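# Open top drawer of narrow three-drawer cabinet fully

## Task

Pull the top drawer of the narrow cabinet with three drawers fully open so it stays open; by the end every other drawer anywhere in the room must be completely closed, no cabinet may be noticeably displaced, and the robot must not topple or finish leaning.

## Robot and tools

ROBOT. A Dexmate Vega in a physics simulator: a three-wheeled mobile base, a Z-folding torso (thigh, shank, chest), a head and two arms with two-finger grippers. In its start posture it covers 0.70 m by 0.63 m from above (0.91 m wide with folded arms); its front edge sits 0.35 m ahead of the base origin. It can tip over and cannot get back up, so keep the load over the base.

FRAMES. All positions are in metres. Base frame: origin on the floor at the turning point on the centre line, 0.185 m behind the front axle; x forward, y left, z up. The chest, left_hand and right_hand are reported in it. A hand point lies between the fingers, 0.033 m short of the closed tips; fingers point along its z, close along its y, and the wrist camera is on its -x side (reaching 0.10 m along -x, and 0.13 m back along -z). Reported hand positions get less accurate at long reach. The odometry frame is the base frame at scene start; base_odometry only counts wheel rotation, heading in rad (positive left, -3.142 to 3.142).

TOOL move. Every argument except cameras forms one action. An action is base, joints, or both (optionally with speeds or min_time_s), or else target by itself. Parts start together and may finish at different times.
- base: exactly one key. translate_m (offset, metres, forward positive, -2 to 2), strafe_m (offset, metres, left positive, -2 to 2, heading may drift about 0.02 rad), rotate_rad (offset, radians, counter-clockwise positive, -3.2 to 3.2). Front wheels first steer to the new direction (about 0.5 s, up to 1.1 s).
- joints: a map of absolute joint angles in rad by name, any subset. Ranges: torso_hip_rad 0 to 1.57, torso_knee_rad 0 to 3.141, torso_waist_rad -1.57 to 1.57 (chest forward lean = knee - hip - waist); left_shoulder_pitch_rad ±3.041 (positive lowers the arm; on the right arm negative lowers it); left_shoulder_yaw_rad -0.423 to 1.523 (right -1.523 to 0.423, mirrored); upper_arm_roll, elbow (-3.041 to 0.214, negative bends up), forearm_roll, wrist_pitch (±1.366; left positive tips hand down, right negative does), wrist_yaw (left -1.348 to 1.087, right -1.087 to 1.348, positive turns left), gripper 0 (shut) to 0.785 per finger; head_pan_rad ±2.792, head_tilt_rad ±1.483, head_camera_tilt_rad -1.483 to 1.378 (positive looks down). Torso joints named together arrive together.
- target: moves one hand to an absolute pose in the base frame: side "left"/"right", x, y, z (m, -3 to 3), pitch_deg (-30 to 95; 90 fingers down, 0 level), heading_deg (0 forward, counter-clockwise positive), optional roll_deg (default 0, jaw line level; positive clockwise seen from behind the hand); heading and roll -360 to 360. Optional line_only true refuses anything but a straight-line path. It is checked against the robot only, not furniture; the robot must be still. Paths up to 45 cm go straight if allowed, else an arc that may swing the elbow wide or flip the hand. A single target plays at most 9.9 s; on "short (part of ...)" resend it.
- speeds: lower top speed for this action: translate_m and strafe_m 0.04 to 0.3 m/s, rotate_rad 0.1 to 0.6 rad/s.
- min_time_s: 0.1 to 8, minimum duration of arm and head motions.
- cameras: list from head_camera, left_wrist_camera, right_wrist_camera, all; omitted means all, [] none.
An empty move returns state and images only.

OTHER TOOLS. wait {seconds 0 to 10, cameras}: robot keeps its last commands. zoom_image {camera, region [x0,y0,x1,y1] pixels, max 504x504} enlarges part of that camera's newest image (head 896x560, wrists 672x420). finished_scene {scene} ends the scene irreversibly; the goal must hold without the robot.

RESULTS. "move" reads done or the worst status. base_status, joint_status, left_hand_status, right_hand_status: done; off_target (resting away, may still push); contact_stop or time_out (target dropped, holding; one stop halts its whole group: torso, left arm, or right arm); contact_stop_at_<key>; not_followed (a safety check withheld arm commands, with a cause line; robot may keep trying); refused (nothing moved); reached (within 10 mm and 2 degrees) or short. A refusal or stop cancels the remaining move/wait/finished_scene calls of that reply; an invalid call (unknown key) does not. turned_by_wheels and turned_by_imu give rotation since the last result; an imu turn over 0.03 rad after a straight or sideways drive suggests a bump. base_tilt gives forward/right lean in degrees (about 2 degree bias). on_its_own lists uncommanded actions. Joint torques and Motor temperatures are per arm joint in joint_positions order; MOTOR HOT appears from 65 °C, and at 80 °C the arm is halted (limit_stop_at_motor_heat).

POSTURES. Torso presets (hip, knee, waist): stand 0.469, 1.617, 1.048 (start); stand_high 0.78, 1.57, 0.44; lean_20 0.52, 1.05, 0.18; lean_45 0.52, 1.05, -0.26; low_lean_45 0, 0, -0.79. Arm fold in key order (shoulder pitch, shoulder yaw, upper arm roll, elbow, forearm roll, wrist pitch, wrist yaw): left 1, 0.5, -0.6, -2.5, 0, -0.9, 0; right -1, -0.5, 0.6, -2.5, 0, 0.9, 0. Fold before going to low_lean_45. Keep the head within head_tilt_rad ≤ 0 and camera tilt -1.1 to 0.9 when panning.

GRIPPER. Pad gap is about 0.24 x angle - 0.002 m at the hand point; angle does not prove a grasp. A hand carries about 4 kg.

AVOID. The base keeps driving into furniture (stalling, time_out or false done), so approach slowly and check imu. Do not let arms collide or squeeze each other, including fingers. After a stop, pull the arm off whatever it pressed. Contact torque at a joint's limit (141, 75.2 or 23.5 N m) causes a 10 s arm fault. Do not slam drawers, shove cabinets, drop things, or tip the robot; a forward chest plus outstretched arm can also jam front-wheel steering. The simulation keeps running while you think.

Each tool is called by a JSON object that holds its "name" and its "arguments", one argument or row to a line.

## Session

{"name": "move", "arguments": {
  "joints": {"head_pan_rad": 0, "head_camera_tilt_rad": 0.3},
  "cameras": ["head_camera"]
}}

{"name": "move", "arguments": {
  "joints": {"head_pan_rad": 1.4, "head_camera_tilt_rad": 0.3},
  "cameras": ["head_camera"]
}}

{"name": "move", "arguments": {
  "joints": {"head_pan_rad": 2.7, "head_camera_tilt_rad": 0.3},
  "cameras": ["head_camera"]
}}

Scene clock: 0.87 s.
Joint torques (N m): left_arm=[4.96 -0.13 -1.4 -2.9 -0.06 -2.81 -0.13] | right_arm=[-3.85 -1.15 -0.03 -2.69 -0.07 2.43 -0.05]
Motor temperatures (°C): left_arm=[31 31 31 26 40 35 41] | right_arm=[29 27 32 31 36 36 33]
move: done
base_odometry: x=+0.000 y=+0.000 heading=+0.000
turned_by_wheels: +0.000
turned_by_imu: +0.000
base_tilt: forward=+0.0 right=+0.8
base_status: not commanded
joint_positions: torso_hip_rad=+0.469 torso_knee_rad=+1.617 torso_waist_rad=+1.048 left_shoulder_pitch_rad=+2.199 left_shoulder_yaw_rad=+0.008 left_upper_arm_roll_rad=-0.009 left_elbow_rad=-1.083 left_forearm_roll_rad=+0.016 left_wrist_pitch_rad=-0.484 left_wrist_yaw_rad=+0.004 left_gripper_rad=+0.005 right_shoulder_pitch_rad=-2.209 right_shoulder_yaw_rad=+0.017 right_upper_arm_roll_rad=-0.013 right_elbow_rad=-1.119 right_forearm_roll_rad=-0.015 right_wrist_pitch_rad=+0.484 right_wrist_yaw_rad=-0.019 right_gripper_rad=+0.005 head_pan_rad=+0.000 head_tilt_rad=+0.000 head_camera_tilt_rad=+0.300
joint_status: all done
chest: x=-0.0111 y=+0.0000 z=+1.4155 quat_wxyz=(+0.999, +0.000, +0.050, +0.000) (m; base frame)
left_hand: x=+0.1862 y=+0.2374 z=+0.5952 quat_wxyz=(+0.407, +0.009, +0.913, +0.007) pitch_deg=+41.9 heading_deg=+0.4 roll_deg=+1.6 back=up (m; base frame)
right_hand: x=+0.1977 y=-0.2171 z=+0.6067 quat_wxyz=(+0.419, +0.002, +0.908, +0.001) pitch_deg=+40.4 heading_deg=+0.0 roll_deg=+0.2 back=up (m; base frame)
pictures: head_camera

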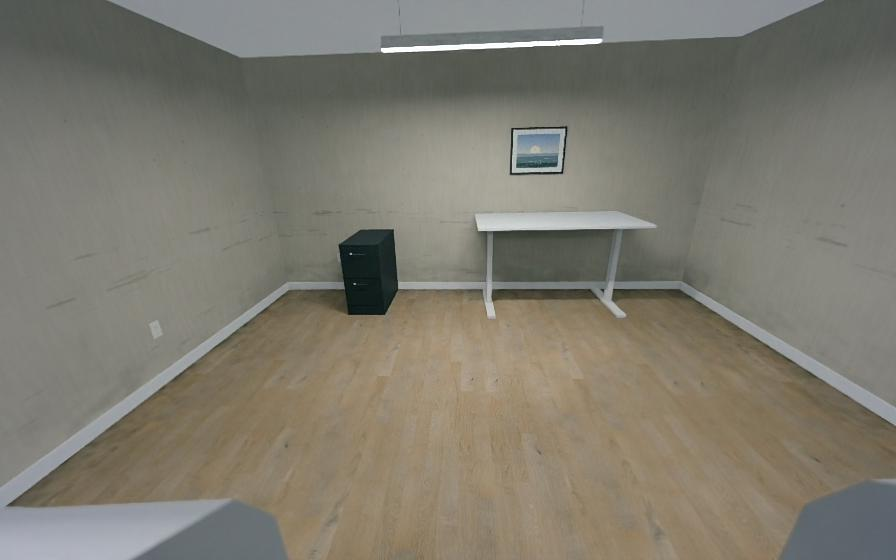

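Scene clock: 2.47 s.
Joint torques (N m): left_arm=[4.17 -0.57 -1.02 -2.31 -0.11 -1.9 -0.08] | right_arm=[-5.84 -1.49 -0.05 -2.48 0.02 2.55 -0.03]
move: done
base_odometry: x=+0.000 y=+0.000 heading=+0.000
turned_by_wheels: +0.000
turned_by_imu: +0.000
base_tilt: forward=+0.1 right=+0.8
base_status: not commanded
joint_positions: torso_hip_rad=+0.469 torso_knee_rad=+1.617 torso_waist_rad=+1.048 left_shoulder_pitch_rad=+2.199 left_shoulder_yaw_rad=+0.008 left_upper_arm_roll_rad=-0.009 left_elbow_rad=-1.083 left_forearm_roll_rad=+0.016 left_wrist_pitch_rad=-0.484 left_wrist_yaw_rad=+0.004 left_gripper_rad=+0.005 right_shoulder_pitch_rad=-2.209 right_shoulder_yaw_rad=+0.017 right_upper_arm_roll_rad=-0.013 right_elbow_rad=-1.119 right_forearm_roll_rad=-0.015 right_wrist_pitch_rad=+0.484 right_wrist_yaw_rad=-0.019 right_gripper_rad=+0.005 head_pan_rad=+1.400 head_tilt_rad=+0.000 head_camera_tilt_rad=+0.300
joint_status: all done
chest: x=-0.0111 y=+0.0000 z=+1.4155 quat_wxyz=(+0.999, +0.000, +0.050, +0.000) (m; base frame)
left_hand: x=+0.1862 y=+0.2374 z=+0.5952 quat_wxyz=(+0.407, +0.009, +0.913, +0.007) pitch_deg=+41.9 heading_deg=+0.4 roll_deg=+1.6 back=up (m; base frame)
right_hand: x=+0.1977 y=-0.2171 z=+0.6067 quat_wxyz=(+0.419, +0.002, +0.908, +0.001) pitch_deg=+40.4 heading_deg=+0.0 roll_deg=+0.2 back=up (m; base frame)
pictures: head_camera

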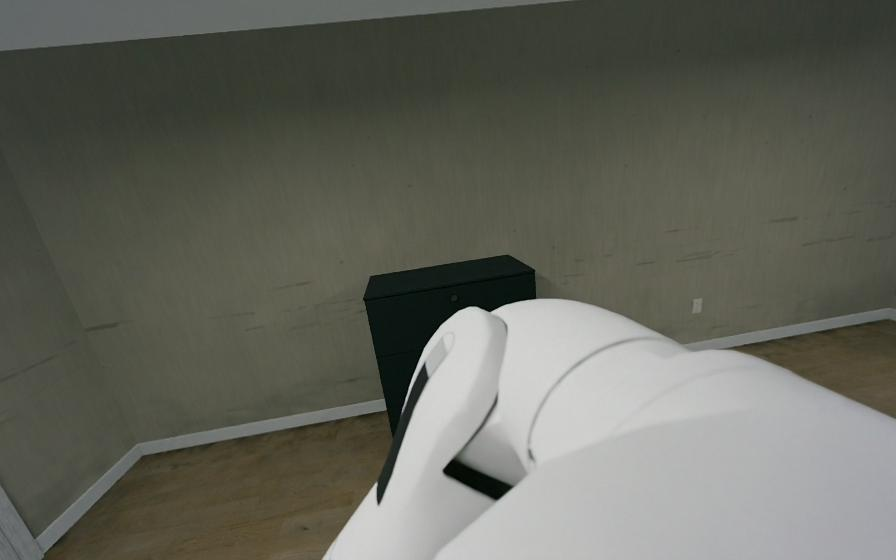

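Scene clock: 4.00 s.
Joint torques (N m): left_arm=[6.32 0.66 -0.86 -3.33 0.04 -2.63 -0.35] | right_arm=[-4.23 -0.86 0.31 -2.74 0.13 2.22 -0.04]
move: done
base_odometry: x=+0.000 y=+0.000 heading=+0.000
turned_by_wheels: +0.000
turned_by_imu: +0.000
base_tilt: forward=+0.0 right=+0.8
base_status: not commanded
joint_positions: torso_hip_rad=+0.469 torso_knee_rad=+1.617 torso_waist_rad=+1.048 left_shoulder_pitch_rad=+2.199 left_shoulder_yaw_rad=+0.008 left_upper_arm_roll_rad=-0.009 left_elbow_rad=-1.083 left_forearm_roll_rad=+0.016 left_wrist_pitch_rad=-0.484 left_wrist_yaw_rad=+0.004 left_gripper_rad=+0.005 right_shoulder_pitch_rad=-2.209 right_shoulder_yaw_rad=+0.017 right_upper_arm_roll_rad=-0.013 right_elbow_rad=-1.119 right_forearm_roll_rad=-0.015 right_wrist_pitch_rad=+0.484 right_wrist_yaw_rad=-0.019 right_gripper_rad=+0.005 head_pan_rad=+2.700 head_tilt_rad=+0.000 head_camera_tilt_rad=+0.300
joint_status: all done
chest: x=-0.0111 y=+0.0000 z=+1.4155 quat_wxyz=(+0.999, +0.000, +0.050, +0.000) (m; base frame)
left_hand: x=+0.1862 y=+0.2374 z=+0.5952 quat_wxyz=(+0.407, +0.009, +0.913, +0.007) pitch_deg=+41.9 heading_deg=+0.4 roll_deg=+1.6 back=up (m; base frame)
right_hand: x=+0.1977 y=-0.2171 z=+0.6067 quat_wxyz=(+0.419, +0.002, +0.908, +0.001) pitch_deg=+40.4 heading_deg=+0.0 roll_deg=+0.2 back=up (m; base frame)
pictures: head_camera

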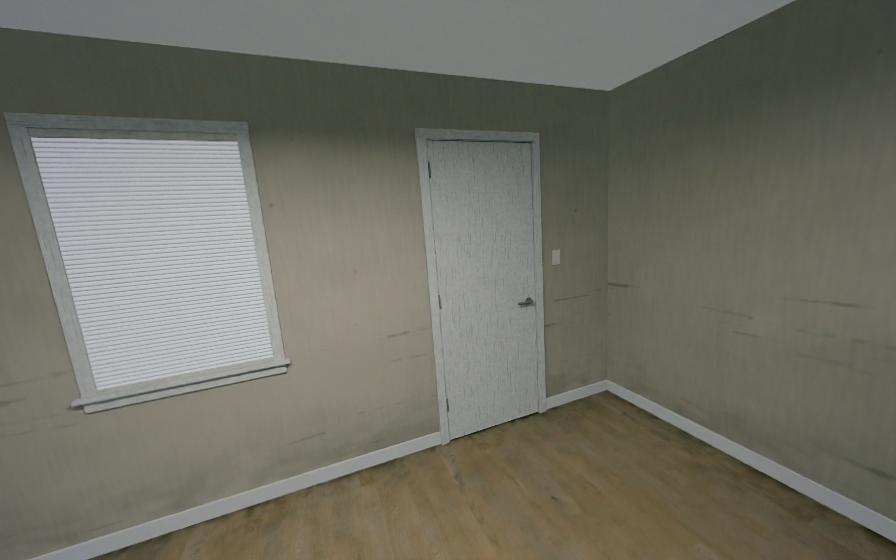

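{"name": "move", "arguments": {
  "joints": {"head_pan_rad": -1.9, "head_camera_tilt_rad": 0.3},
  "cameras": ["head_camera"]
}}

Scene clock: 7.93 s.
Joint torques (N m): left_arm=[5.72 0.23 -1.62 -1.89 0.12 -2.07 -0.06] | right_arm=[-4.62 -1.59 0.39 -2.74 0.12 2.87 -0.12]
move: done
base_odometry: x=+0.000 y=+0.000 heading=+0.000
turned_by_wheels: +0.000
turned_by_imu: +0.000
base_tilt: forward=+0.0 right=+0.8
base_status: not commanded
joint_positions: torso_hip_rad=+0.469 torso_knee_rad=+1.617 torso_waist_rad=+1.048 left_shoulder_pitch_rad=+2.199 left_shoulder_yaw_rad=+0.008 left_upper_arm_roll_rad=-0.009 left_elbow_rad=-1.083 left_forearm_roll_rad=+0.016 left_wrist_pitch_rad=-0.484 left_wrist_yaw_rad=+0.004 left_gripper_rad=+0.005 right_shoulder_pitch_rad=-2.209 right_shoulder_yaw_rad=+0.017 right_upper_arm_roll_rad=-0.013 right_elbow_rad=-1.119 right_forearm_roll_rad=-0.015 right_wrist_pitch_rad=+0.484 right_wrist_yaw_rad=-0.019 right_gripper_rad=+0.005 head_pan_rad=-1.900 head_tilt_rad=+0.000 head_camera_tilt_rad=+0.300
joint_status: all done
chest: x=-0.0111 y=+0.0000 z=+1.4155 quat_wxyz=(+0.999, +0.000, +0.050, +0.000) (m; base frame)
left_hand: x=+0.1862 y=+0.2374 z=+0.5952 quat_wxyz=(+0.407, +0.009, +0.913, +0.007) pitch_deg=+41.9 heading_deg=+0.4 roll_deg=+1.6 back=up (m; base frame)
right_hand: x=+0.1977 y=-0.2171 z=+0.6067 quat_wxyz=(+0.419, +0.002, +0.908, +0.001) pitch_deg=+40.4 heading_deg=+0.0 roll_deg=+0.2 back=up (m; base frame)
pictures: head_camera

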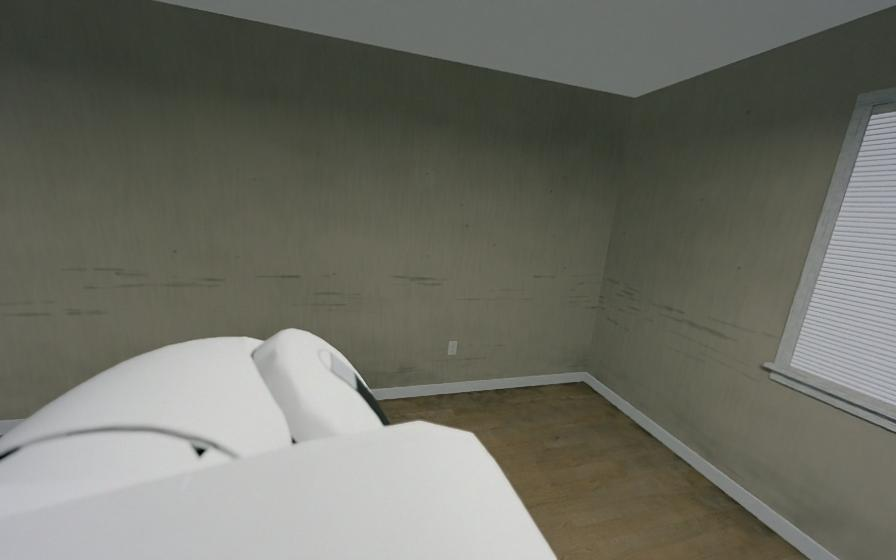

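{"name": "move", "arguments": {
  "base": {"rotate_rad": -1.634},
  "joints": {"head_pan_rad": 0, "head_camera_tilt_rad": 0.4, "left_shoulder_pitch_rad": 1.371, "left_shoulder_yaw_rad": 0.642, "left_upper_arm_roll_rad": 0.0, "left_elbow_rad": -1.979, "left_forearm_roll_rad": -2.174, "left_wrist_pitch_rad": -0.235, "left_wrist_yaw_rad": 1.036, "left_gripper_rad": 0.13, "right_elbow_rad": -2.2},
  "cameras": ["head_camera"]
}}

Scene clock: 17.17 s.
Joint torques (N m): left_arm=[-24.1 10.78 -6.4 -6.91 0.75 0.37 -0.81] | right_arm=[1.84 -1.2 -0.3 -7.55 0.07 2.88 0.05]
move: done
base_odometry: x=+0.002 y=+0.001 heading=-1.639
turned_by_wheels: -1.639
turned_by_imu: -1.630
base_tilt: forward=+0.1 right=+0.7
base_status: done
joint_positions: torso_hip_rad=+0.469 torso_knee_rad=+1.617 torso_waist_rad=+1.048 left_shoulder_pitch_rad=+1.373 left_shoulder_yaw_rad=+0.641 left_upper_arm_roll_rad=+0.000 left_elbow_rad=-1.977 left_forearm_roll_rad=-2.170 left_wrist_pitch_rad=-0.236 left_wrist_yaw_rad=+1.034 left_gripper_rad=+0.130 right_shoulder_pitch_rad=-2.209 right_shoulder_yaw_rad=+0.017 right_upper_arm_roll_rad=-0.013 right_elbow_rad=-2.200 right_forearm_roll_rad=-0.015 right_wrist_pitch_rad=+0.484 right_wrist_yaw_rad=-0.019 right_gripper_rad=+0.005 head_pan_rad=+0.000 head_tilt_rad=+0.000 head_camera_tilt_rad=+0.400
joint_status: all done
chest: x=-0.0111 y=+0.0000 z=+1.4155 quat_wxyz=(+0.999, +0.000, +0.050, +0.000) (m; base frame)
left_hand: x=+0.6775 y=+0.3529 z=+1.0727 quat_wxyz=(+0.329, -0.625, +0.627, -0.328) pitch_deg=+34.6 heading_deg=+0.0 roll_deg=-89.9 (m; base frame)
right_hand: x=+0.4680 y=-0.2306 z=+1.2202 quat_wxyz=(+0.827, +0.010, +0.563, -0.004) pitch_deg=-21.5 heading_deg=-1.3 roll_deg=+0.8 back=up (m; base frame)
pictures: head_camera

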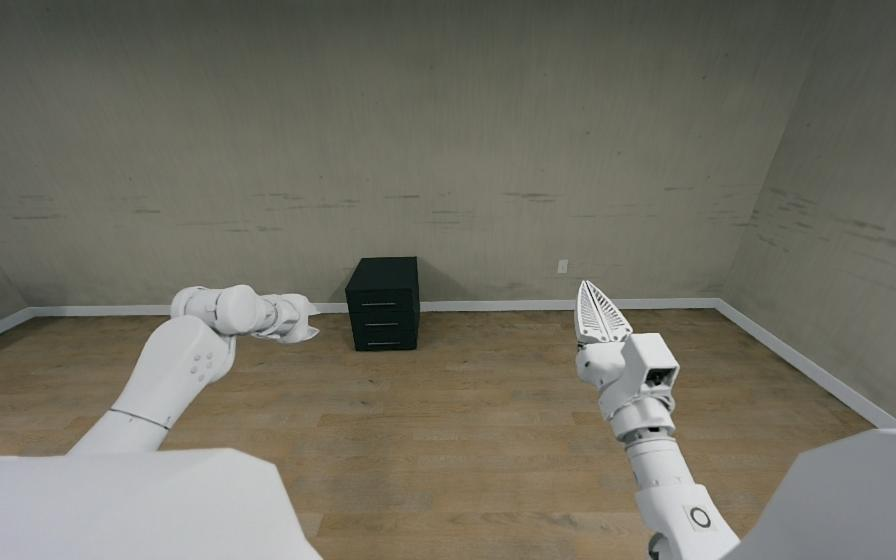

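{"name": "move", "arguments": {
  "base": {"translate_m": 0.95},
  "joints": {"torso_hip_rad": 0.0, "torso_knee_rad": 0.95, "torso_waist_rad": 0.4},
  "cameras": ["left_wrist_camera", "head_camera"]
}}

Scene clock: 23.40 s.
Joint torques (N m): left_arm=[-13.34 8 -6.35 -5.7 0.58 -0.39 -0.52] | right_arm=[-6.14 -1.1 0.12 -6.95 -0.11 3.5 -0.01]
move: done
base_odometry: x=-0.062 y=-0.947 heading=-1.639
turned_by_wheels: -0.001
turned_by_imu: -0.001
base_tilt: forward=+0.1 right=+0.7
base_status: done
joint_positions: torso_hip_rad=+0.001 torso_knee_rad=+0.950 torso_waist_rad=+0.400 left_shoulder_pitch_rad=+1.371 left_shoulder_yaw_rad=+0.642 left_upper_arm_roll_rad=+0.000 left_elbow_rad=-1.979 left_forearm_roll_rad=-2.174 left_wrist_pitch_rad=-0.235 left_wrist_yaw_rad=+1.036 left_gripper_rad=+0.130 right_shoulder_pitch_rad=-2.209 right_shoulder_yaw_rad=+0.017 right_upper_arm_roll_rad=-0.013 right_elbow_rad=-2.200 right_forearm_roll_rad=-0.015 right_wrist_pitch_rad=+0.484 right_wrist_yaw_rad=-0.019 right_gripper_rad=+0.005 head_pan_rad=+0.000 head_tilt_rad=+0.000 head_camera_tilt_rad=+0.400
joint_status: all done
chest: x=+0.1855 y=+0.0000 z=+1.1837 quat_wxyz=(+0.962, +0.000, +0.271, +0.000) (m; base frame)
left_hand: x=+0.6575 y=+0.3515 z=+0.5770 quat_wxyz=(+0.180, -0.682, +0.685, -0.182) pitch_deg=+60.3 heading_deg=-0.5 roll_deg=+89.8 (m; base frame)
right_hand: x=+0.5322 y=-0.2306 z=+0.7997 quat_wxyz=(+0.680, +0.009, +0.733, -0.006) pitch_deg=+4.2 heading_deg=-1.2 roll_deg=+0.2 back=up (m; base frame)
pictures: head_camera, left_wrist_camera

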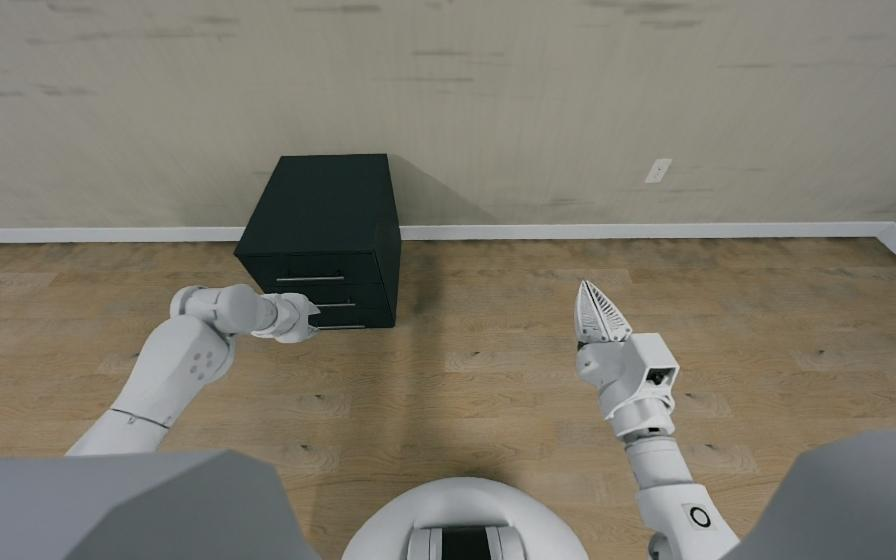

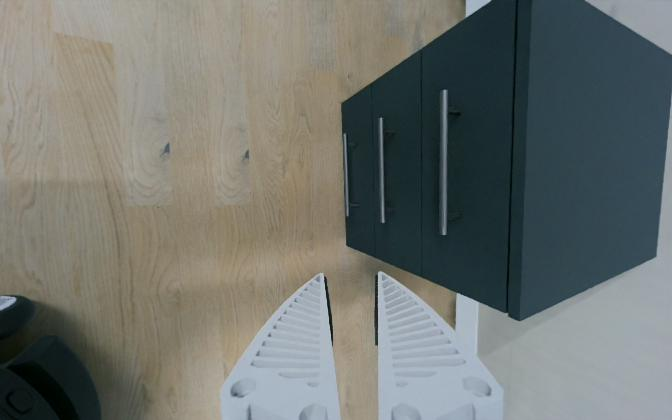

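{"name": "move", "arguments": {
  "base": {"translate_m": 0.138},
  "cameras": []
}}

{"name": "move", "arguments": {
  "target": {"side": "left", "x": 0.708, "y": 0.40, "z": 0.507, "pitch_deg": 60, "heading_deg": 0.6, "roll_deg": 90, "line_only": true},
  "cameras": ["left_wrist_camera"]
}}

Scene clock: 26.40 s.
Joint torques (N m): left_arm=[-12.92 9.07 -7.13 -6.02 0.75 -0.22 -0.56] | right_arm=[-6.39 -1.67 -0.27 -7.29 -0.03 2.43 -0.03]
move: done
base_odometry: x=-0.071 y=-1.085 heading=-1.640
turned_by_wheels: -0.001
turned_by_imu: -0.001
base_tilt: forward=+0.0 right=+0.7
base_status: done
joint_positions: torso_hip_rad=+0.001 torso_knee_rad=+0.950 torso_waist_rad=+0.400 left_shoulder_pitch_rad=+1.371 left_shoulder_yaw_rad=+0.642 left_upper_arm_roll_rad=+0.000 left_elbow_rad=-1.979 left_forearm_roll_rad=-2.174 left_wrist_pitch_rad=-0.235 left_wrist_yaw_rad=+1.036 left_gripper_rad=+0.130 right_shoulder_pitch_rad=-2.209 right_shoulder_yaw_rad=+0.017 right_upper_arm_roll_rad=-0.013 right_elbow_rad=-2.200 right_forearm_roll_rad=-0.015 right_wrist_pitch_rad=+0.484 right_wrist_yaw_rad=-0.019 right_gripper_rad=+0.005 head_pan_rad=+0.000 head_tilt_rad=+0.000 head_camera_tilt_rad=+0.400
joint_status: not commanded
chest: x=+0.1855 y=+0.0000 z=+1.1837 quat_wxyz=(+0.962, +0.000, +0.271, +0.000) (m; base frame)
left_hand: x=+0.6575 y=+0.3515 z=+0.5770 quat_wxyz=(+0.180, -0.682, +0.685, -0.182) pitch_deg=+60.3 heading_deg=-0.5 roll_deg=+89.8 (m; base frame)
right_hand: x=+0.5322 y=-0.2306 z=+0.7997 quat_wxyz=(+0.680, +0.009, +0.733, -0.006) pitch_deg=+4.2 heading_deg=-1.2 roll_deg=+0.2 back=up (m; base frame)
pictures: none
No camera images: "cameras" was empty.

Scene clock: 29.43 s.
Joint torques (N m): left_arm=[-19.2 5.22 -5.91 -5.4 0.16 -0.1 -1.06] | right_arm=[-6.1 -0.74 0.42 -7.41 -0.06 2.86 0]
move: done
base_odometry: x=-0.071 y=-1.085 heading=-1.640
turned_by_wheels: +0.000
turned_by_imu: +0.000
base_tilt: forward=+0.1 right=+0.8
base_status: not commanded
joint_positions: torso_hip_rad=+0.001 torso_knee_rad=+0.950 torso_waist_rad=+0.400 left_shoulder_pitch_rad=+1.148 left_shoulder_yaw_rad=+0.630 left_upper_arm_roll_rad=+0.096 left_elbow_rad=-1.530 left_forearm_roll_rad=-2.207 left_wrist_pitch_rad=-0.064 left_wrist_yaw_rad=+0.832 left_gripper_rad=+0.130 right_shoulder_pitch_rad=-2.209 right_shoulder_yaw_rad=+0.017 right_upper_arm_roll_rad=-0.013 right_elbow_rad=-2.200 right_forearm_roll_rad=-0.015 right_wrist_pitch_rad=+0.484 right_wrist_yaw_rad=-0.019 right_gripper_rad=+0.005 head_pan_rad=+0.000 head_tilt_rad=+0.000 head_camera_tilt_rad=+0.400
joint_status: not commanded
chest: x=+0.1855 y=+0.0000 z=+1.1837 quat_wxyz=(+0.962, +0.000, +0.271, +0.000) (m; base frame)
left_hand: x=+0.7075 y=+0.3998 z=+0.5074 quat_wxyz=(+0.184, -0.687, +0.679, -0.182) pitch_deg=+60.0 heading_deg=+0.6 roll_deg=-90.0 (m; base frame)
left_hand_status: reached (straight line, planned for 1.8 s): 1 mm and 0.0 deg off.
right_hand: x=+0.5322 y=-0.2306 z=+0.7997 quat_wxyz=(+0.680, +0.009, +0.733, -0.006) pitch_deg=+4.2 heading_deg=-1.2 roll_deg=+0.2 back=up (m; base frame)
pictures: left_wrist_camera

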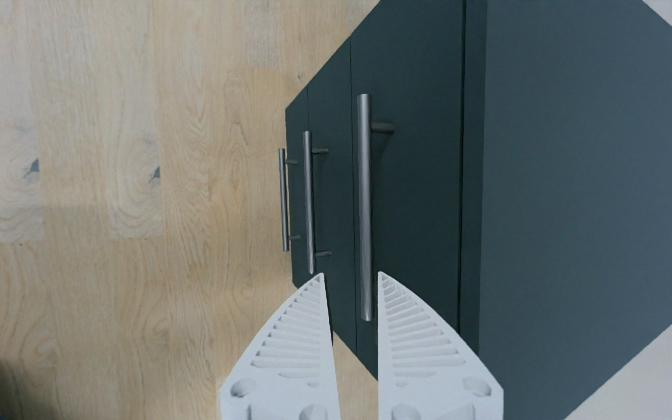

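{"name": "move", "arguments": {
  "target": {"side": "left", "x": 0.745, "y": 0.403, "z": 0.4680, "pitch_deg": 60, "heading_deg": 1.5, "roll_deg": -90, "line_only": true},
  "cameras": ["left_wrist_camera"]
}}

Scene clock: 32.47 s.
Joint torques (N m): left_arm=[-21.12 5.56 -5.59 -4.84 0.68 0.06 -0.97] | right_arm=[-4.92 -1.95 -0.36 -8.07 0.06 3.63 0.03]
move: done
base_odometry: x=-0.071 y=-1.084 heading=-1.640
turned_by_wheels: +0.000
turned_by_imu: +0.000
base_tilt: forward=+0.2 right=+0.7
base_status: not commanded
joint_positions: torso_hip_rad=+0.001 torso_knee_rad=+0.950 torso_waist_rad=+0.400 left_shoulder_pitch_rad=+0.951 left_shoulder_yaw_rad=+0.565 left_upper_arm_roll_rad=+0.202 left_elbow_rad=-1.221 left_forearm_roll_rad=-2.176 left_wrist_pitch_rad=+0.000 left_wrist_yaw_rad=+0.716 left_gripper_rad=+0.130 right_shoulder_pitch_rad=-2.209 right_shoulder_yaw_rad=+0.017 right_upper_arm_roll_rad=-0.013 right_elbow_rad=-2.200 right_forearm_roll_rad=-0.015 right_wrist_pitch_rad=+0.484 right_wrist_yaw_rad=-0.019 right_gripper_rad=+0.005 head_pan_rad=+0.000 head_tilt_rad=+0.000 head_camera_tilt_rad=+0.400
joint_status: not commanded
chest: x=+0.1855 y=+0.0000 z=+1.1837 quat_wxyz=(+0.962, +0.000, +0.271, +0.000) (m; base frame)
left_hand: x=+0.7444 y=+0.4031 z=+0.4683 quat_wxyz=(+0.185, -0.692, +0.674, -0.180) pitch_deg=+60.0 heading_deg=+1.5 roll_deg=-90.0 (m; base frame)
left_hand_status: reached (straight line, planned for 1.3 s): 1 mm and 0.0 deg off.
right_hand: x=+0.5322 y=-0.2306 z=+0.7997 quat_wxyz=(+0.680, +0.009, +0.733, -0.006) pitch_deg=+4.2 heading_deg=-1.2 roll_deg=+0.2 back=up (m; base frame)
pictures: left_wrist_camera

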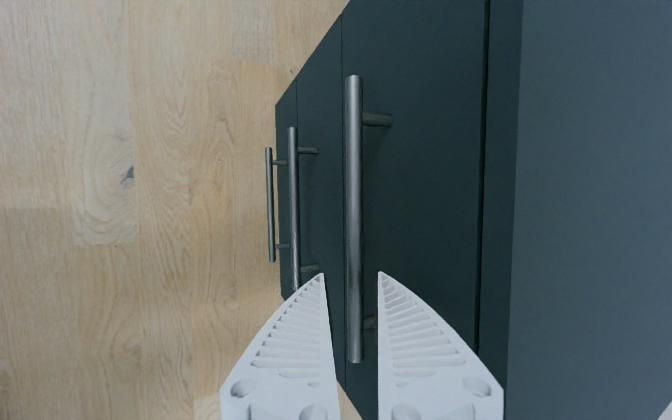

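{"name": "move", "arguments": {
  "target": {"side": "left", "x": 0.7604, "y": 0.403, "z": 0.4435, "pitch_deg": 60, "heading_deg": 1.5, "roll_deg": -90, "line_only": true},
  "cameras": ["left_wrist_camera"]
}}

{"name": "move", "arguments": {
  "joints": {"left_gripper_rad": 0.0},
  "cameras": ["left_wrist_camera"]
}}

Scene clock: 35.13 s.
Joint torques (N m): left_arm=[-22.3 3.96 -3.99 -4.91 0.49 0.02 -0.81] | right_arm=[-5.24 -0.26 0.3 -7.45 0.21 3.12 -0.07]
move: done
base_odometry: x=-0.071 y=-1.084 heading=-1.640
turned_by_wheels: +0.000
turned_by_imu: +0.000
base_tilt: forward=+0.1 right=+0.8
base_status: not commanded
joint_positions: torso_hip_rad=+0.001 torso_knee_rad=+0.950 torso_waist_rad=+0.400 left_shoulder_pitch_rad=+0.834 left_shoulder_yaw_rad=+0.521 left_upper_arm_roll_rad=+0.261 left_elbow_rad=-1.003 left_forearm_roll_rad=-2.155 left_wrist_pitch_rad=+0.055 left_wrist_yaw_rad=+0.621 left_gripper_rad=+0.130 right_shoulder_pitch_rad=-2.209 right_shoulder_yaw_rad=+0.017 right_upper_arm_roll_rad=-0.013 right_elbow_rad=-2.200 right_forearm_roll_rad=-0.015 right_wrist_pitch_rad=+0.484 right_wrist_yaw_rad=-0.019 right_gripper_rad=+0.005 head_pan_rad=+0.000 head_tilt_rad=+0.000 head_camera_tilt_rad=+0.400
joint_status: not commanded
chest: x=+0.1855 y=+0.0000 z=+1.1837 quat_wxyz=(+0.962, +0.000, +0.271, +0.000) (m; base frame)
left_hand: x=+0.7599 y=+0.4032 z=+0.4438 quat_wxyz=(+0.185, -0.692, +0.674, -0.180) pitch_deg=+60.0 heading_deg=+1.5 roll_deg=-90.0 (m; base frame)
left_hand_status: reached (straight line, planned for 1.0 s): 1 mm and 0.0 deg off.
right_hand: x=+0.5322 y=-0.2306 z=+0.7997 quat_wxyz=(+0.680, +0.009, +0.733, -0.006) pitch_deg=+4.2 heading_deg=-1.2 roll_deg=+0.2 back=up (m; base frame)
pictures: left_wrist_camera

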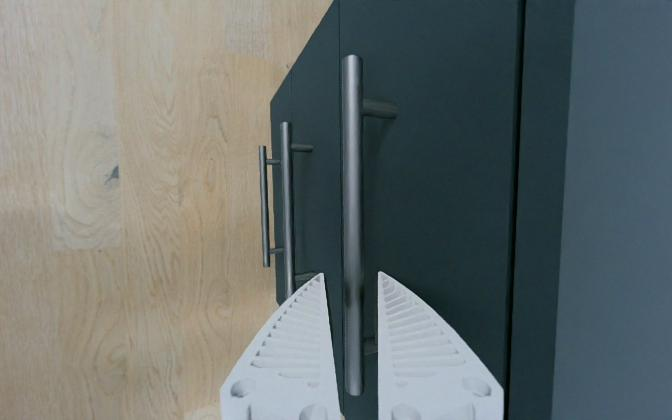

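Scene clock: 35.73 s.
Joint torques (N m): left_arm=[-21.98 5.98 -5.29 -4.42 0.42 0.37 -0.43] | right_arm=[-4.61 -0.63 0.03 -7.48 0.2 2.64 -0.01]
move: done
base_odometry: x=-0.071 y=-1.084 heading=-1.640
turned_by_wheels: +0.000
turned_by_imu: +0.000
base_tilt: forward=+0.1 right=+0.8
base_status: not commanded
joint_positions: torso_hip_rad=+0.001 torso_knee_rad=+0.950 torso_waist_rad=+0.400 left_shoulder_pitch_rad=+0.832 left_shoulder_yaw_rad=+0.521 left_upper_arm_roll_rad=+0.262 left_elbow_rad=-1.000 left_forearm_roll_rad=-2.154 left_wrist_pitch_rad=+0.056 left_wrist_yaw_rad=+0.619 left_gripper_rad=+0.000 right_shoulder_pitch_rad=-2.209 right_shoulder_yaw_rad=+0.017 right_upper_arm_roll_rad=-0.013 right_elbow_rad=-2.200 right_forearm_roll_rad=-0.015 right_wrist_pitch_rad=+0.484 right_wrist_yaw_rad=-0.019 right_gripper_rad=+0.005 head_pan_rad=+0.000 head_tilt_rad=+0.000 head_camera_tilt_rad=+0.400
joint_status: all done
chest: x=+0.1855 y=+0.0000 z=+1.1837 quat_wxyz=(+0.962, +0.000, +0.271, +0.000) (m; base frame)
left_hand: x=+0.7602 y=+0.4031 z=+0.4435 quat_wxyz=(+0.185, -0.692, +0.674, -0.181) pitch_deg=+60.0 heading_deg=+1.5 roll_deg=-90.0 (m; base frame)
right_hand: x=+0.5322 y=-0.2306 z=+0.7997 quat_wxyz=(+0.680, +0.009, +0.733, -0.006) pitch_deg=+4.2 heading_deg=-1.2 roll_deg=+0.2 back=up (m; base frame)
pictures: left_wrist_camera

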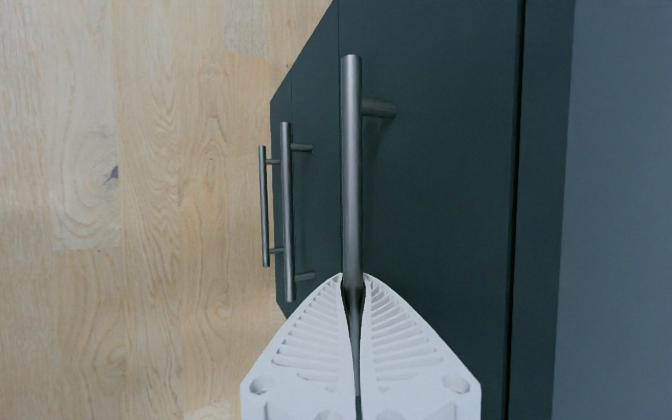

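{"name": "move", "arguments": {
  "base": {"translate_m": -0.35},
  "speeds": {"translate_m": 0.08},
  "cameras": ["left_wrist_camera", "head_camera"]
}}

Scene clock: 41.17 s.
Joint torques (N m): left_arm=[-20.04 5.82 -3.97 -3.2 0.57 -0.38 -0.25] | right_arm=[-5.47 -0.47 0.02 -7.31 0.28 2.72 -0.01]
move: done
base_odometry: x=-0.047 y=-0.735 heading=-1.641
turned_by_wheels: -0.001
turned_by_imu: -0.001
base_tilt: forward=+0.1 right=+0.8
base_status: done
joint_positions: torso_hip_rad=+0.001 torso_knee_rad=+0.950 torso_waist_rad=+0.400 left_shoulder_pitch_rad=+0.832 left_shoulder_yaw_rad=+0.520 left_upper_arm_roll_rad=+0.262 left_elbow_rad=-0.999 left_forearm_roll_rad=-2.154 left_wrist_pitch_rad=+0.056 left_wrist_yaw_rad=+0.619 left_gripper_rad=+0.000 right_shoulder_pitch_rad=-2.209 right_shoulder_yaw_rad=+0.017 right_upper_arm_roll_rad=-0.013 right_elbow_rad=-2.200 right_forearm_roll_rad=-0.015 right_wrist_pitch_rad=+0.484 right_wrist_yaw_rad=-0.019 right_gripper_rad=+0.005 head_pan_rad=+0.000 head_tilt_rad=+0.000 head_camera_tilt_rad=+0.400
joint_status: not commanded
chest: x=+0.1855 y=+0.0000 z=+1.1837 quat_wxyz=(+0.962, +0.000, +0.271, +0.000) (m; base frame)
left_hand: x=+0.7604 y=+0.4031 z=+0.4435 quat_wxyz=(+0.185, -0.692, +0.674, -0.181) pitch_deg=+60.0 heading_deg=+1.5 roll_deg=+90.0 (m; base frame)
right_hand: x=+0.5321 y=-0.2306 z=+0.7997 quat_wxyz=(+0.680, +0.009, +0.733, -0.006) pitch_deg=+4.2 heading_deg=-1.2 roll_deg=+0.2 back=up (m; base frame)
pictures: head_camera, left_wrist_camera

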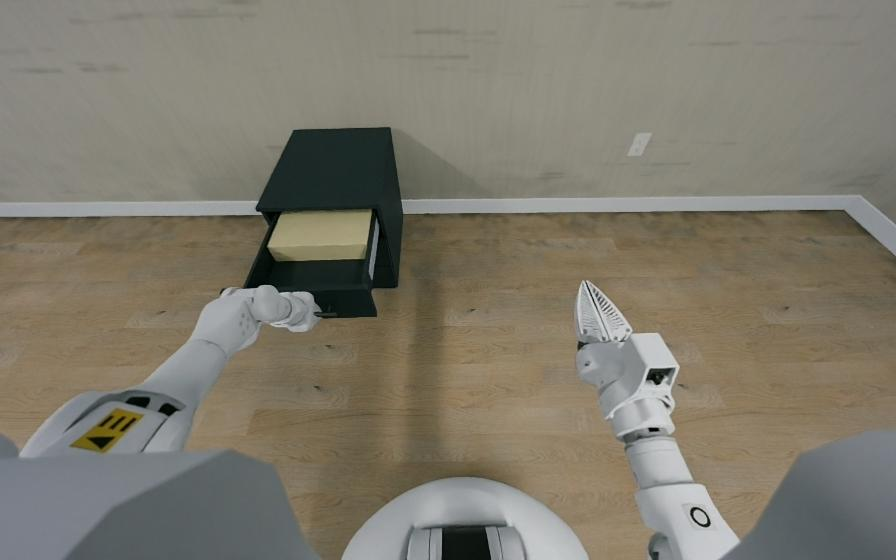

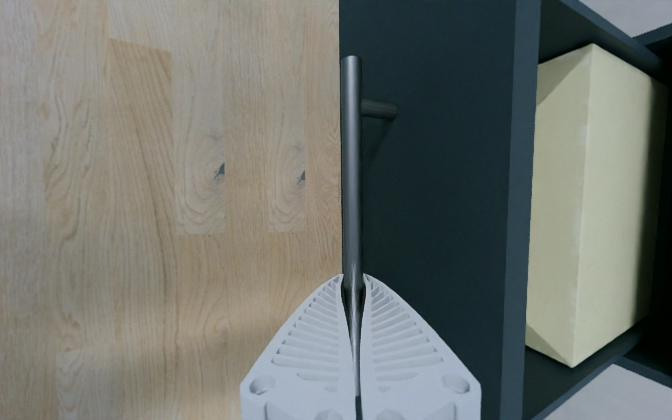

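{"name": "move", "arguments": {
  "base": {"translate_m": -0.045},
  "speeds": {"translate_m": 0.05},
  "cameras": ["left_wrist_camera", "head_camera"]
}}

Scene clock: 42.93 s.
Joint torques (N m): left_arm=[2.99 4.77 -3.44 3.98 0.57 -1.07 4.99] | right_arm=[-4.7 -0.75 -0.36 -7.63 0.09 2.73 -0.16]
move: done
base_odometry: x=-0.044 y=-0.691 heading=-1.642
turned_by_wheels: -0.001
turned_by_imu: -0.001
base_tilt: forward=+0.0 right=+0.7
base_status: done
joint_positions: torso_hip_rad=+0.001 torso_knee_rad=+0.950 torso_waist_rad=+0.400 left_shoulder_pitch_rad=+0.831 left_shoulder_yaw_rad=+0.520 left_upper_arm_roll_rad=+0.262 left_elbow_rad=-1.000 left_forearm_roll_rad=-2.154 left_wrist_pitch_rad=+0.056 left_wrist_yaw_rad=+0.617 left_gripper_rad=+0.000 right_shoulder_pitch_rad=-2.209 right_shoulder_yaw_rad=+0.017 right_upper_arm_roll_rad=-0.013 right_elbow_rad=-2.200 right_forearm_roll_rad=-0.015 right_wrist_pitch_rad=+0.484 right_wrist_yaw_rad=-0.019 right_gripper_rad=+0.005 head_pan_rad=+0.000 head_tilt_rad=+0.000 head_camera_tilt_rad=+0.400
joint_status: not commanded
chest: x=+0.1854 y=+0.0000 z=+1.1838 quat_wxyz=(+0.963, +0.000, +0.271, +0.000) (m; base frame)
left_hand: x=+0.7619 y=+0.4028 z=+0.4448 quat_wxyz=(+0.187, -0.691, +0.674, -0.182) pitch_deg=+59.8 heading_deg=+1.5 roll_deg=+90.0 (m; base frame)
right_hand: x=+0.5321 y=-0.2306 z=+0.7998 quat_wxyz=(+0.680, +0.009, +0.733, -0.006) pitch_deg=+4.2 heading_deg=-1.2 roll_deg=+0.2 back=up (m; base frame)
pictures: head_camera, left_wrist_camera

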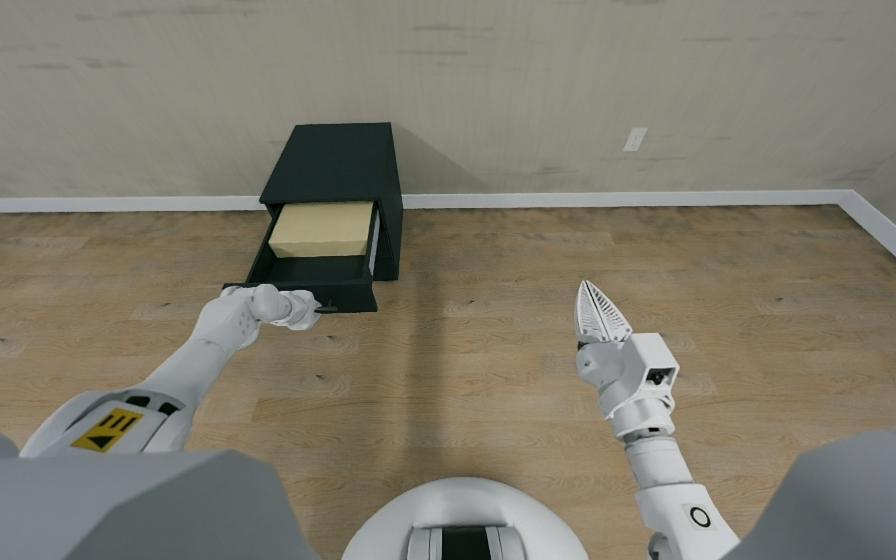

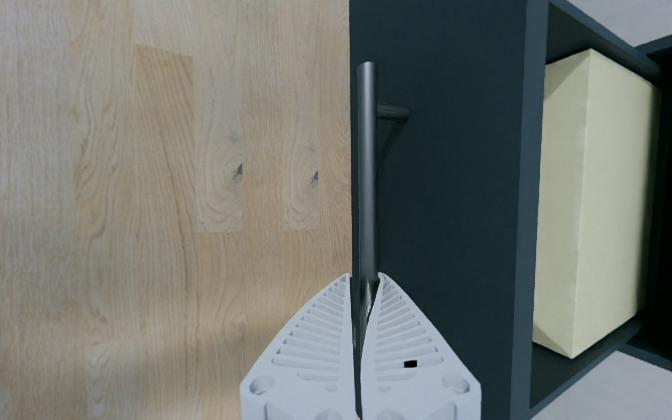

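{"name": "move", "arguments": {
  "base": {"translate_m": 0.012},
  "speeds": {"translate_m": 0.04},
  "cameras": ["left_wrist_camera"]
}}

{"name": "move", "arguments": {
  "joints": {"left_gripper_rad": 0.14},
  "cameras": ["left_wrist_camera", "head_camera"]
}}

Scene clock: 44.33 s.
Joint torques (N m): left_arm=[-1.76 7.29 -3.58 0.57 0.29 -0.24 2.12] | right_arm=[-5.51 -0.66 0.07 -7.73 -0.08 2.75 -0.08]
move: done
base_odometry: x=-0.045 y=-0.703 heading=-1.642
turned_by_wheels: -0.001
turned_by_imu: +0.000
base_tilt: forward=+0.1 right=+0.7
base_status: done
joint_positions: torso_hip_rad=+0.001 torso_knee_rad=+0.950 torso_waist_rad=+0.400 left_shoulder_pitch_rad=+0.831 left_shoulder_yaw_rad=+0.520 left_upper_arm_roll_rad=+0.262 left_elbow_rad=-0.999 left_forearm_roll_rad=-2.154 left_wrist_pitch_rad=+0.056 left_wrist_yaw_rad=+0.618 left_gripper_rad=+0.000 right_shoulder_pitch_rad=-2.209 right_shoulder_yaw_rad=+0.017 right_upper_arm_roll_rad=-0.013 right_elbow_rad=-2.200 right_forearm_roll_rad=-0.015 right_wrist_pitch_rad=+0.484 right_wrist_yaw_rad=-0.019 right_gripper_rad=+0.005 head_pan_rad=+0.000 head_tilt_rad=+0.000 head_camera_tilt_rad=+0.400
joint_status: not commanded
chest: x=+0.1853 y=+0.0000 z=+1.1838 quat_wxyz=(+0.963, +0.000, +0.271, +0.000) (m; base frame)
left_hand: x=+0.7614 y=+0.4030 z=+0.4445 quat_wxyz=(+0.186, -0.692, +0.674, -0.181) pitch_deg=+59.9 heading_deg=+1.5 roll_deg=+90.0 (m; base frame)
right_hand: x=+0.5321 y=-0.2306 z=+0.7999 quat_wxyz=(+0.681, +0.009, +0.733, -0.006) pitch_deg=+4.2 heading_deg=-1.2 roll_deg=+0.2 back=up (m; base frame)
pictures: left_wrist_camera

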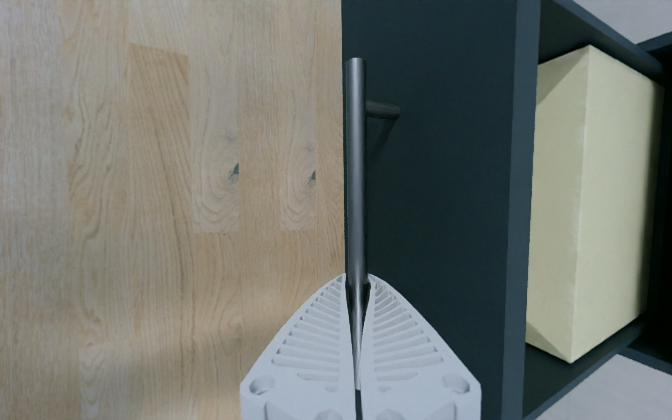

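Scene clock: 44.97 s.
Joint torques (N m): left_arm=[-13.36 5.34 -4.01 -4.01 0.52 -0.26 -0.53] | right_arm=[-6.15 -0.59 0 -7.59 0.06 2.59 -0.09]
move: done
base_odometry: x=-0.045 y=-0.703 heading=-1.642
turned_by_wheels: +0.000
turned_by_imu: +0.000
base_tilt: forward=+0.1 right=+0.8
base_status: not commanded
joint_positions: torso_hip_rad=+0.001 torso_knee_rad=+0.950 torso_waist_rad=+0.400 left_shoulder_pitch_rad=+0.832 left_shoulder_yaw_rad=+0.520 left_upper_arm_roll_rad=+0.262 left_elbow_rad=-0.999 left_forearm_roll_rad=-2.154 left_wrist_pitch_rad=+0.056 left_wrist_yaw_rad=+0.619 left_gripper_rad=+0.140 right_shoulder_pitch_rad=-2.209 right_shoulder_yaw_rad=+0.017 right_upper_arm_roll_rad=-0.013 right_elbow_rad=-2.200 right_forearm_roll_rad=-0.015 right_wrist_pitch_rad=+0.484 right_wrist_yaw_rad=-0.019 right_gripper_rad=+0.005 head_pan_rad=+0.000 head_tilt_rad=+0.000 head_camera_tilt_rad=+0.400
joint_status: all done
chest: x=+0.1854 y=+0.0000 z=+1.1838 quat_wxyz=(+0.963, +0.000, +0.271, +0.000) (m; base frame)
left_hand: x=+0.7605 y=+0.4031 z=+0.4437 quat_wxyz=(+0.186, -0.692, +0.674, -0.181) pitch_deg=+60.0 heading_deg=+1.5 roll_deg=+90.0 (m; base frame)
right_hand: x=+0.5321 y=-0.2306 z=+0.7998 quat_wxyz=(+0.680, +0.009, +0.733, -0.006) pitch_deg=+4.2 heading_deg=-1.2 roll_deg=+0.2 back=up (m; base frame)
pictures: head_camera, left_wrist_camera

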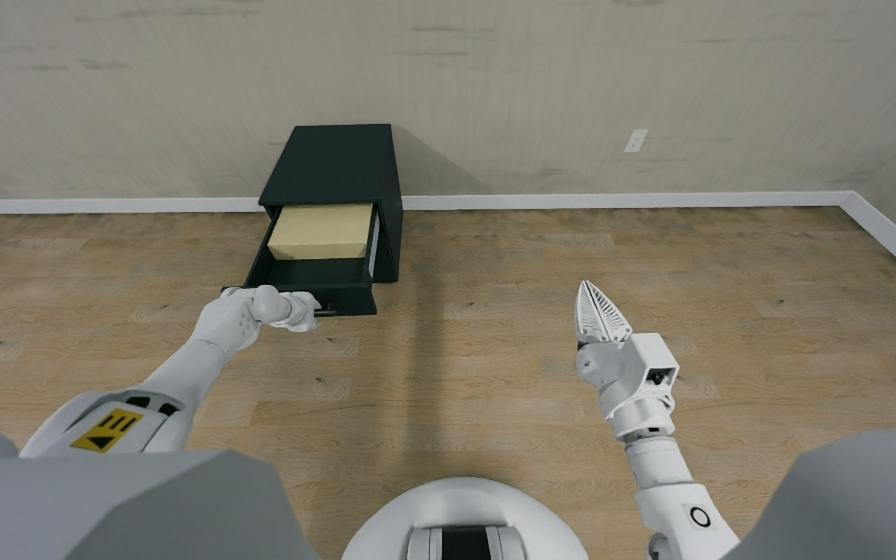

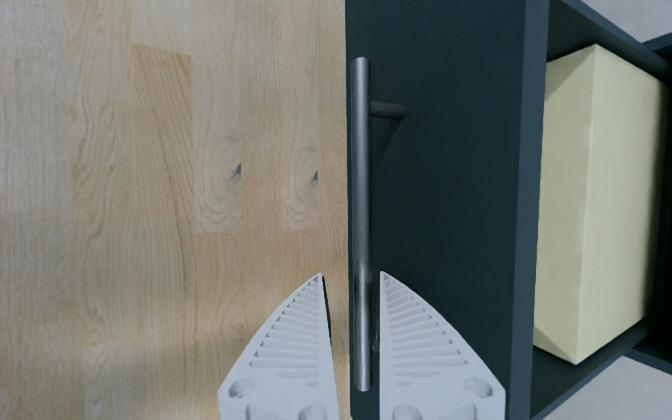

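{"name": "move", "arguments": {
  "target": {"side": "left", "x": 0.7155, "y": 0.402, "z": 0.5216, "pitch_deg": 60, "heading_deg": 1.5, "roll_deg": 90, "line_only": true},
  "cameras": ["left_wrist_camera"]
}}

{"name": "move", "arguments": {
  "base": {"translate_m": -0.3},
  "cameras": ["head_camera", "left_wrist_camera"]
}}

{"name": "move", "arguments": {
  "joints": {"head_pan_rad": 2.75, "head_camera_tilt_rad": 0.8},
  "cameras": ["head_camera"]
}}

Scene clock: 48.63 s.
Joint torques (N m): left_arm=[-9.72 11.93 -13.38 -6.43 0.46 -0.18 -0.35] | right_arm=[-5.31 -1.5 0.56 -8.22 0.21 2.91 -0.1]
move: done
base_odometry: x=-0.045 y=-0.703 heading=-1.642
turned_by_wheels: +0.000
turned_by_imu: +0.000
base_tilt: forward=+0.1 right=+0.7
base_status: not commanded
joint_positions: torso_hip_rad=+0.001 torso_knee_rad=+0.950 torso_waist_rad=+0.400 left_shoulder_pitch_rad=+1.130 left_shoulder_yaw_rad=+0.637 left_upper_arm_roll_rad=+0.096 left_elbow_rad=-1.553 left_forearm_roll_rad=-2.216 left_wrist_pitch_rad=-0.092 left_wrist_yaw_rad=+0.867 left_gripper_rad=+0.140 right_shoulder_pitch_rad=-2.209 right_shoulder_yaw_rad=+0.017 right_upper_arm_roll_rad=-0.013 right_elbow_rad=-2.200 right_forearm_roll_rad=-0.015 right_wrist_pitch_rad=+0.484 right_wrist_yaw_rad=-0.019 right_gripper_rad=+0.005 head_pan_rad=+0.000 head_tilt_rad=+0.000 head_camera_tilt_rad=+0.400
joint_status: not commanded
chest: x=+0.1854 y=+0.0000 z=+1.1837 quat_wxyz=(+0.963, +0.000, +0.271, +0.000) (m; base frame)
left_hand: x=+0.7158 y=+0.4019 z=+0.5208 quat_wxyz=(+0.185, -0.692, +0.674, -0.181) pitch_deg=+60.0 heading_deg=+1.5 roll_deg=+90.0 (m; base frame)
left_hand_status: reached (straight line, planned for 2.1 s): 1 mm and 0.0 deg off.
right_hand: x=+0.5321 y=-0.2306 z=+0.7997 quat_wxyz=(+0.680, +0.009, +0.733, -0.006) pitch_deg=+4.2 heading_deg=-1.2 roll_deg=+0.2 back=up (m; base frame)
pictures: left_wrist_camera

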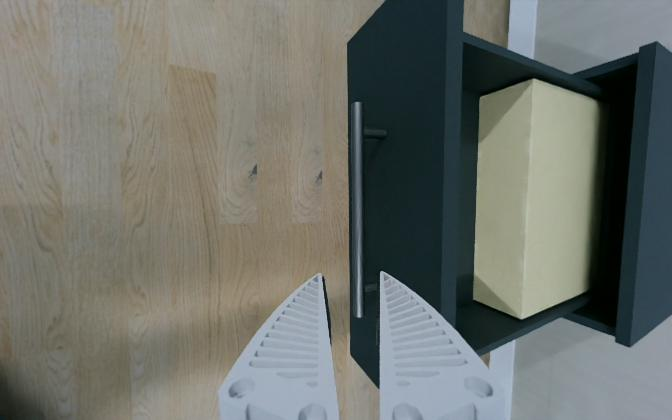

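Scene clock: 51.23 s.
Joint torques (N m): left_arm=[-10.62 11.78 -12.25 -5.45 0.34 -0.47 -0.4] | right_arm=[-6.39 0.14 0.35 -6.2 0.14 2.88 -0.11]
move: done
base_odometry: x=-0.023 y=-0.403 heading=-1.643
turned_by_wheels: -0.001
turned_by_imu: +0.000
base_tilt: forward=+0.1 right=+0.7
base_status: done
joint_positions: torso_hip_rad=+0.001 torso_knee_rad=+0.950 torso_waist_rad=+0.400 left_shoulder_pitch_rad=+1.133 left_shoulder_yaw_rad=+0.638 left_upper_arm_roll_rad=+0.094 left_elbow_rad=-1.557 left_forearm_roll_rad=-2.217 left_wrist_pitch_rad=-0.093 left_wrist_yaw_rad=+0.868 left_gripper_rad=+0.140 right_shoulder_pitch_rad=-2.209 right_shoulder_yaw_rad=+0.017 right_upper_arm_roll_rad=-0.013 right_elbow_rad=-2.200 right_forearm_roll_rad=-0.015 right_wrist_pitch_rad=+0.484 right_wrist_yaw_rad=-0.019 right_gripper_rad=+0.005 head_pan_rad=+0.000 head_tilt_rad=+0.000 head_camera_tilt_rad=+0.400
joint_status: not commanded
chest: x=+0.1855 y=+0.0000 z=+1.1837 quat_wxyz=(+0.962, +0.000, +0.271, +0.000) (m; base frame)
left_hand: x=+0.7154 y=+0.4018 z=+0.5214 quat_wxyz=(+0.185, -0.692, +0.674, -0.181) pitch_deg=+60.0 heading_deg=+1.5 roll_deg=+90.0 (m; base frame)
right_hand: x=+0.5321 y=-0.2306 z=+0.7997 quat_wxyz=(+0.680, +0.009, +0.733, -0.006) pitch_deg=+4.2 heading_deg=-1.2 roll_deg=+0.2 back=up (m; base frame)
pictures: head_camera, left_wrist_camera

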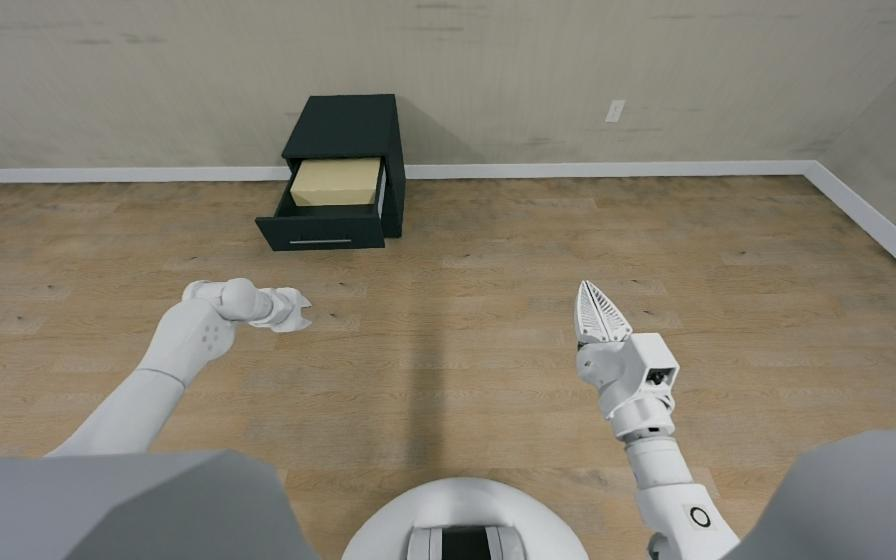

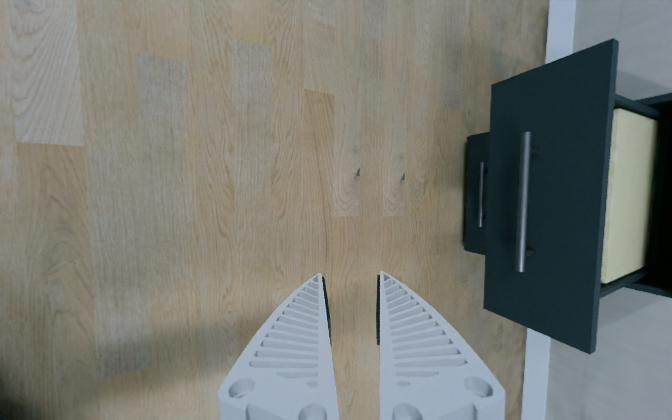

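Scene clock: 53.73 s.
Joint torques (N m): left_arm=[-10.24 11.35 -11.77 -5.9 0.22 0.7 -0.58] | right_arm=[-4.88 -0.83 -0.18 -7.37 0.04 3.14 0.01]
move: done
base_odometry: x=-0.023 y=-0.403 heading=-1.643
turned_by_wheels: +0.000
turned_by_imu: +0.000
base_tilt: forward=+0.1 right=+0.7
base_status: not commanded
joint_positions: torso_hip_rad=+0.001 torso_knee_rad=+0.950 torso_waist_rad=+0.400 left_shoulder_pitch_rad=+1.133 left_shoulder_yaw_rad=+0.638 left_upper_arm_roll_rad=+0.094 left_elbow_rad=-1.557 left_forearm_roll_rad=-2.217 left_wrist_pitch_rad=-0.093 left_wrist_yaw_rad=+0.868 left_gripper_rad=+0.140 right_shoulder_pitch_rad=-2.209 right_shoulder_yaw_rad=+0.017 right_upper_arm_roll_rad=-0.013 right_elbow_rad=-2.200 right_forearm_roll_rad=-0.015 right_wrist_pitch_rad=+0.484 right_wrist_yaw_rad=-0.019 right_gripper_rad=+0.005 head_pan_rad=+2.750 head_tilt_rad=+0.000 head_camera_tilt_rad=+0.800
joint_status: all done
chest: x=+0.1855 y=+0.0000 z=+1.1837 quat_wxyz=(+0.962, +0.000, +0.271, +0.000) (m; base frame)
left_hand: x=+0.7154 y=+0.4018 z=+0.5214 quat_wxyz=(+0.185, -0.692, +0.674, -0.181) pitch_deg=+60.0 heading_deg=+1.5 roll_deg=+90.0 (m; base frame)
right_hand: x=+0.5321 y=-0.2306 z=+0.7997 quat_wxyz=(+0.680, +0.009, +0.733, -0.006) pitch_deg=+4.2 heading_deg=-1.2 roll_deg=+0.2 back=up (m; base frame)
pictures: head_camera

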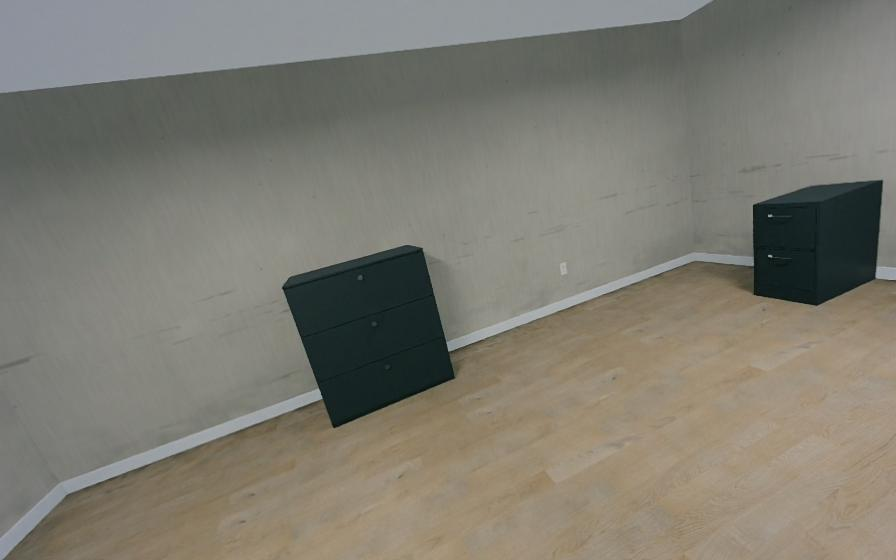

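{"name": "finished_scene", "arguments": {
  "scene": 3
}}

The scene is finished: the task was done.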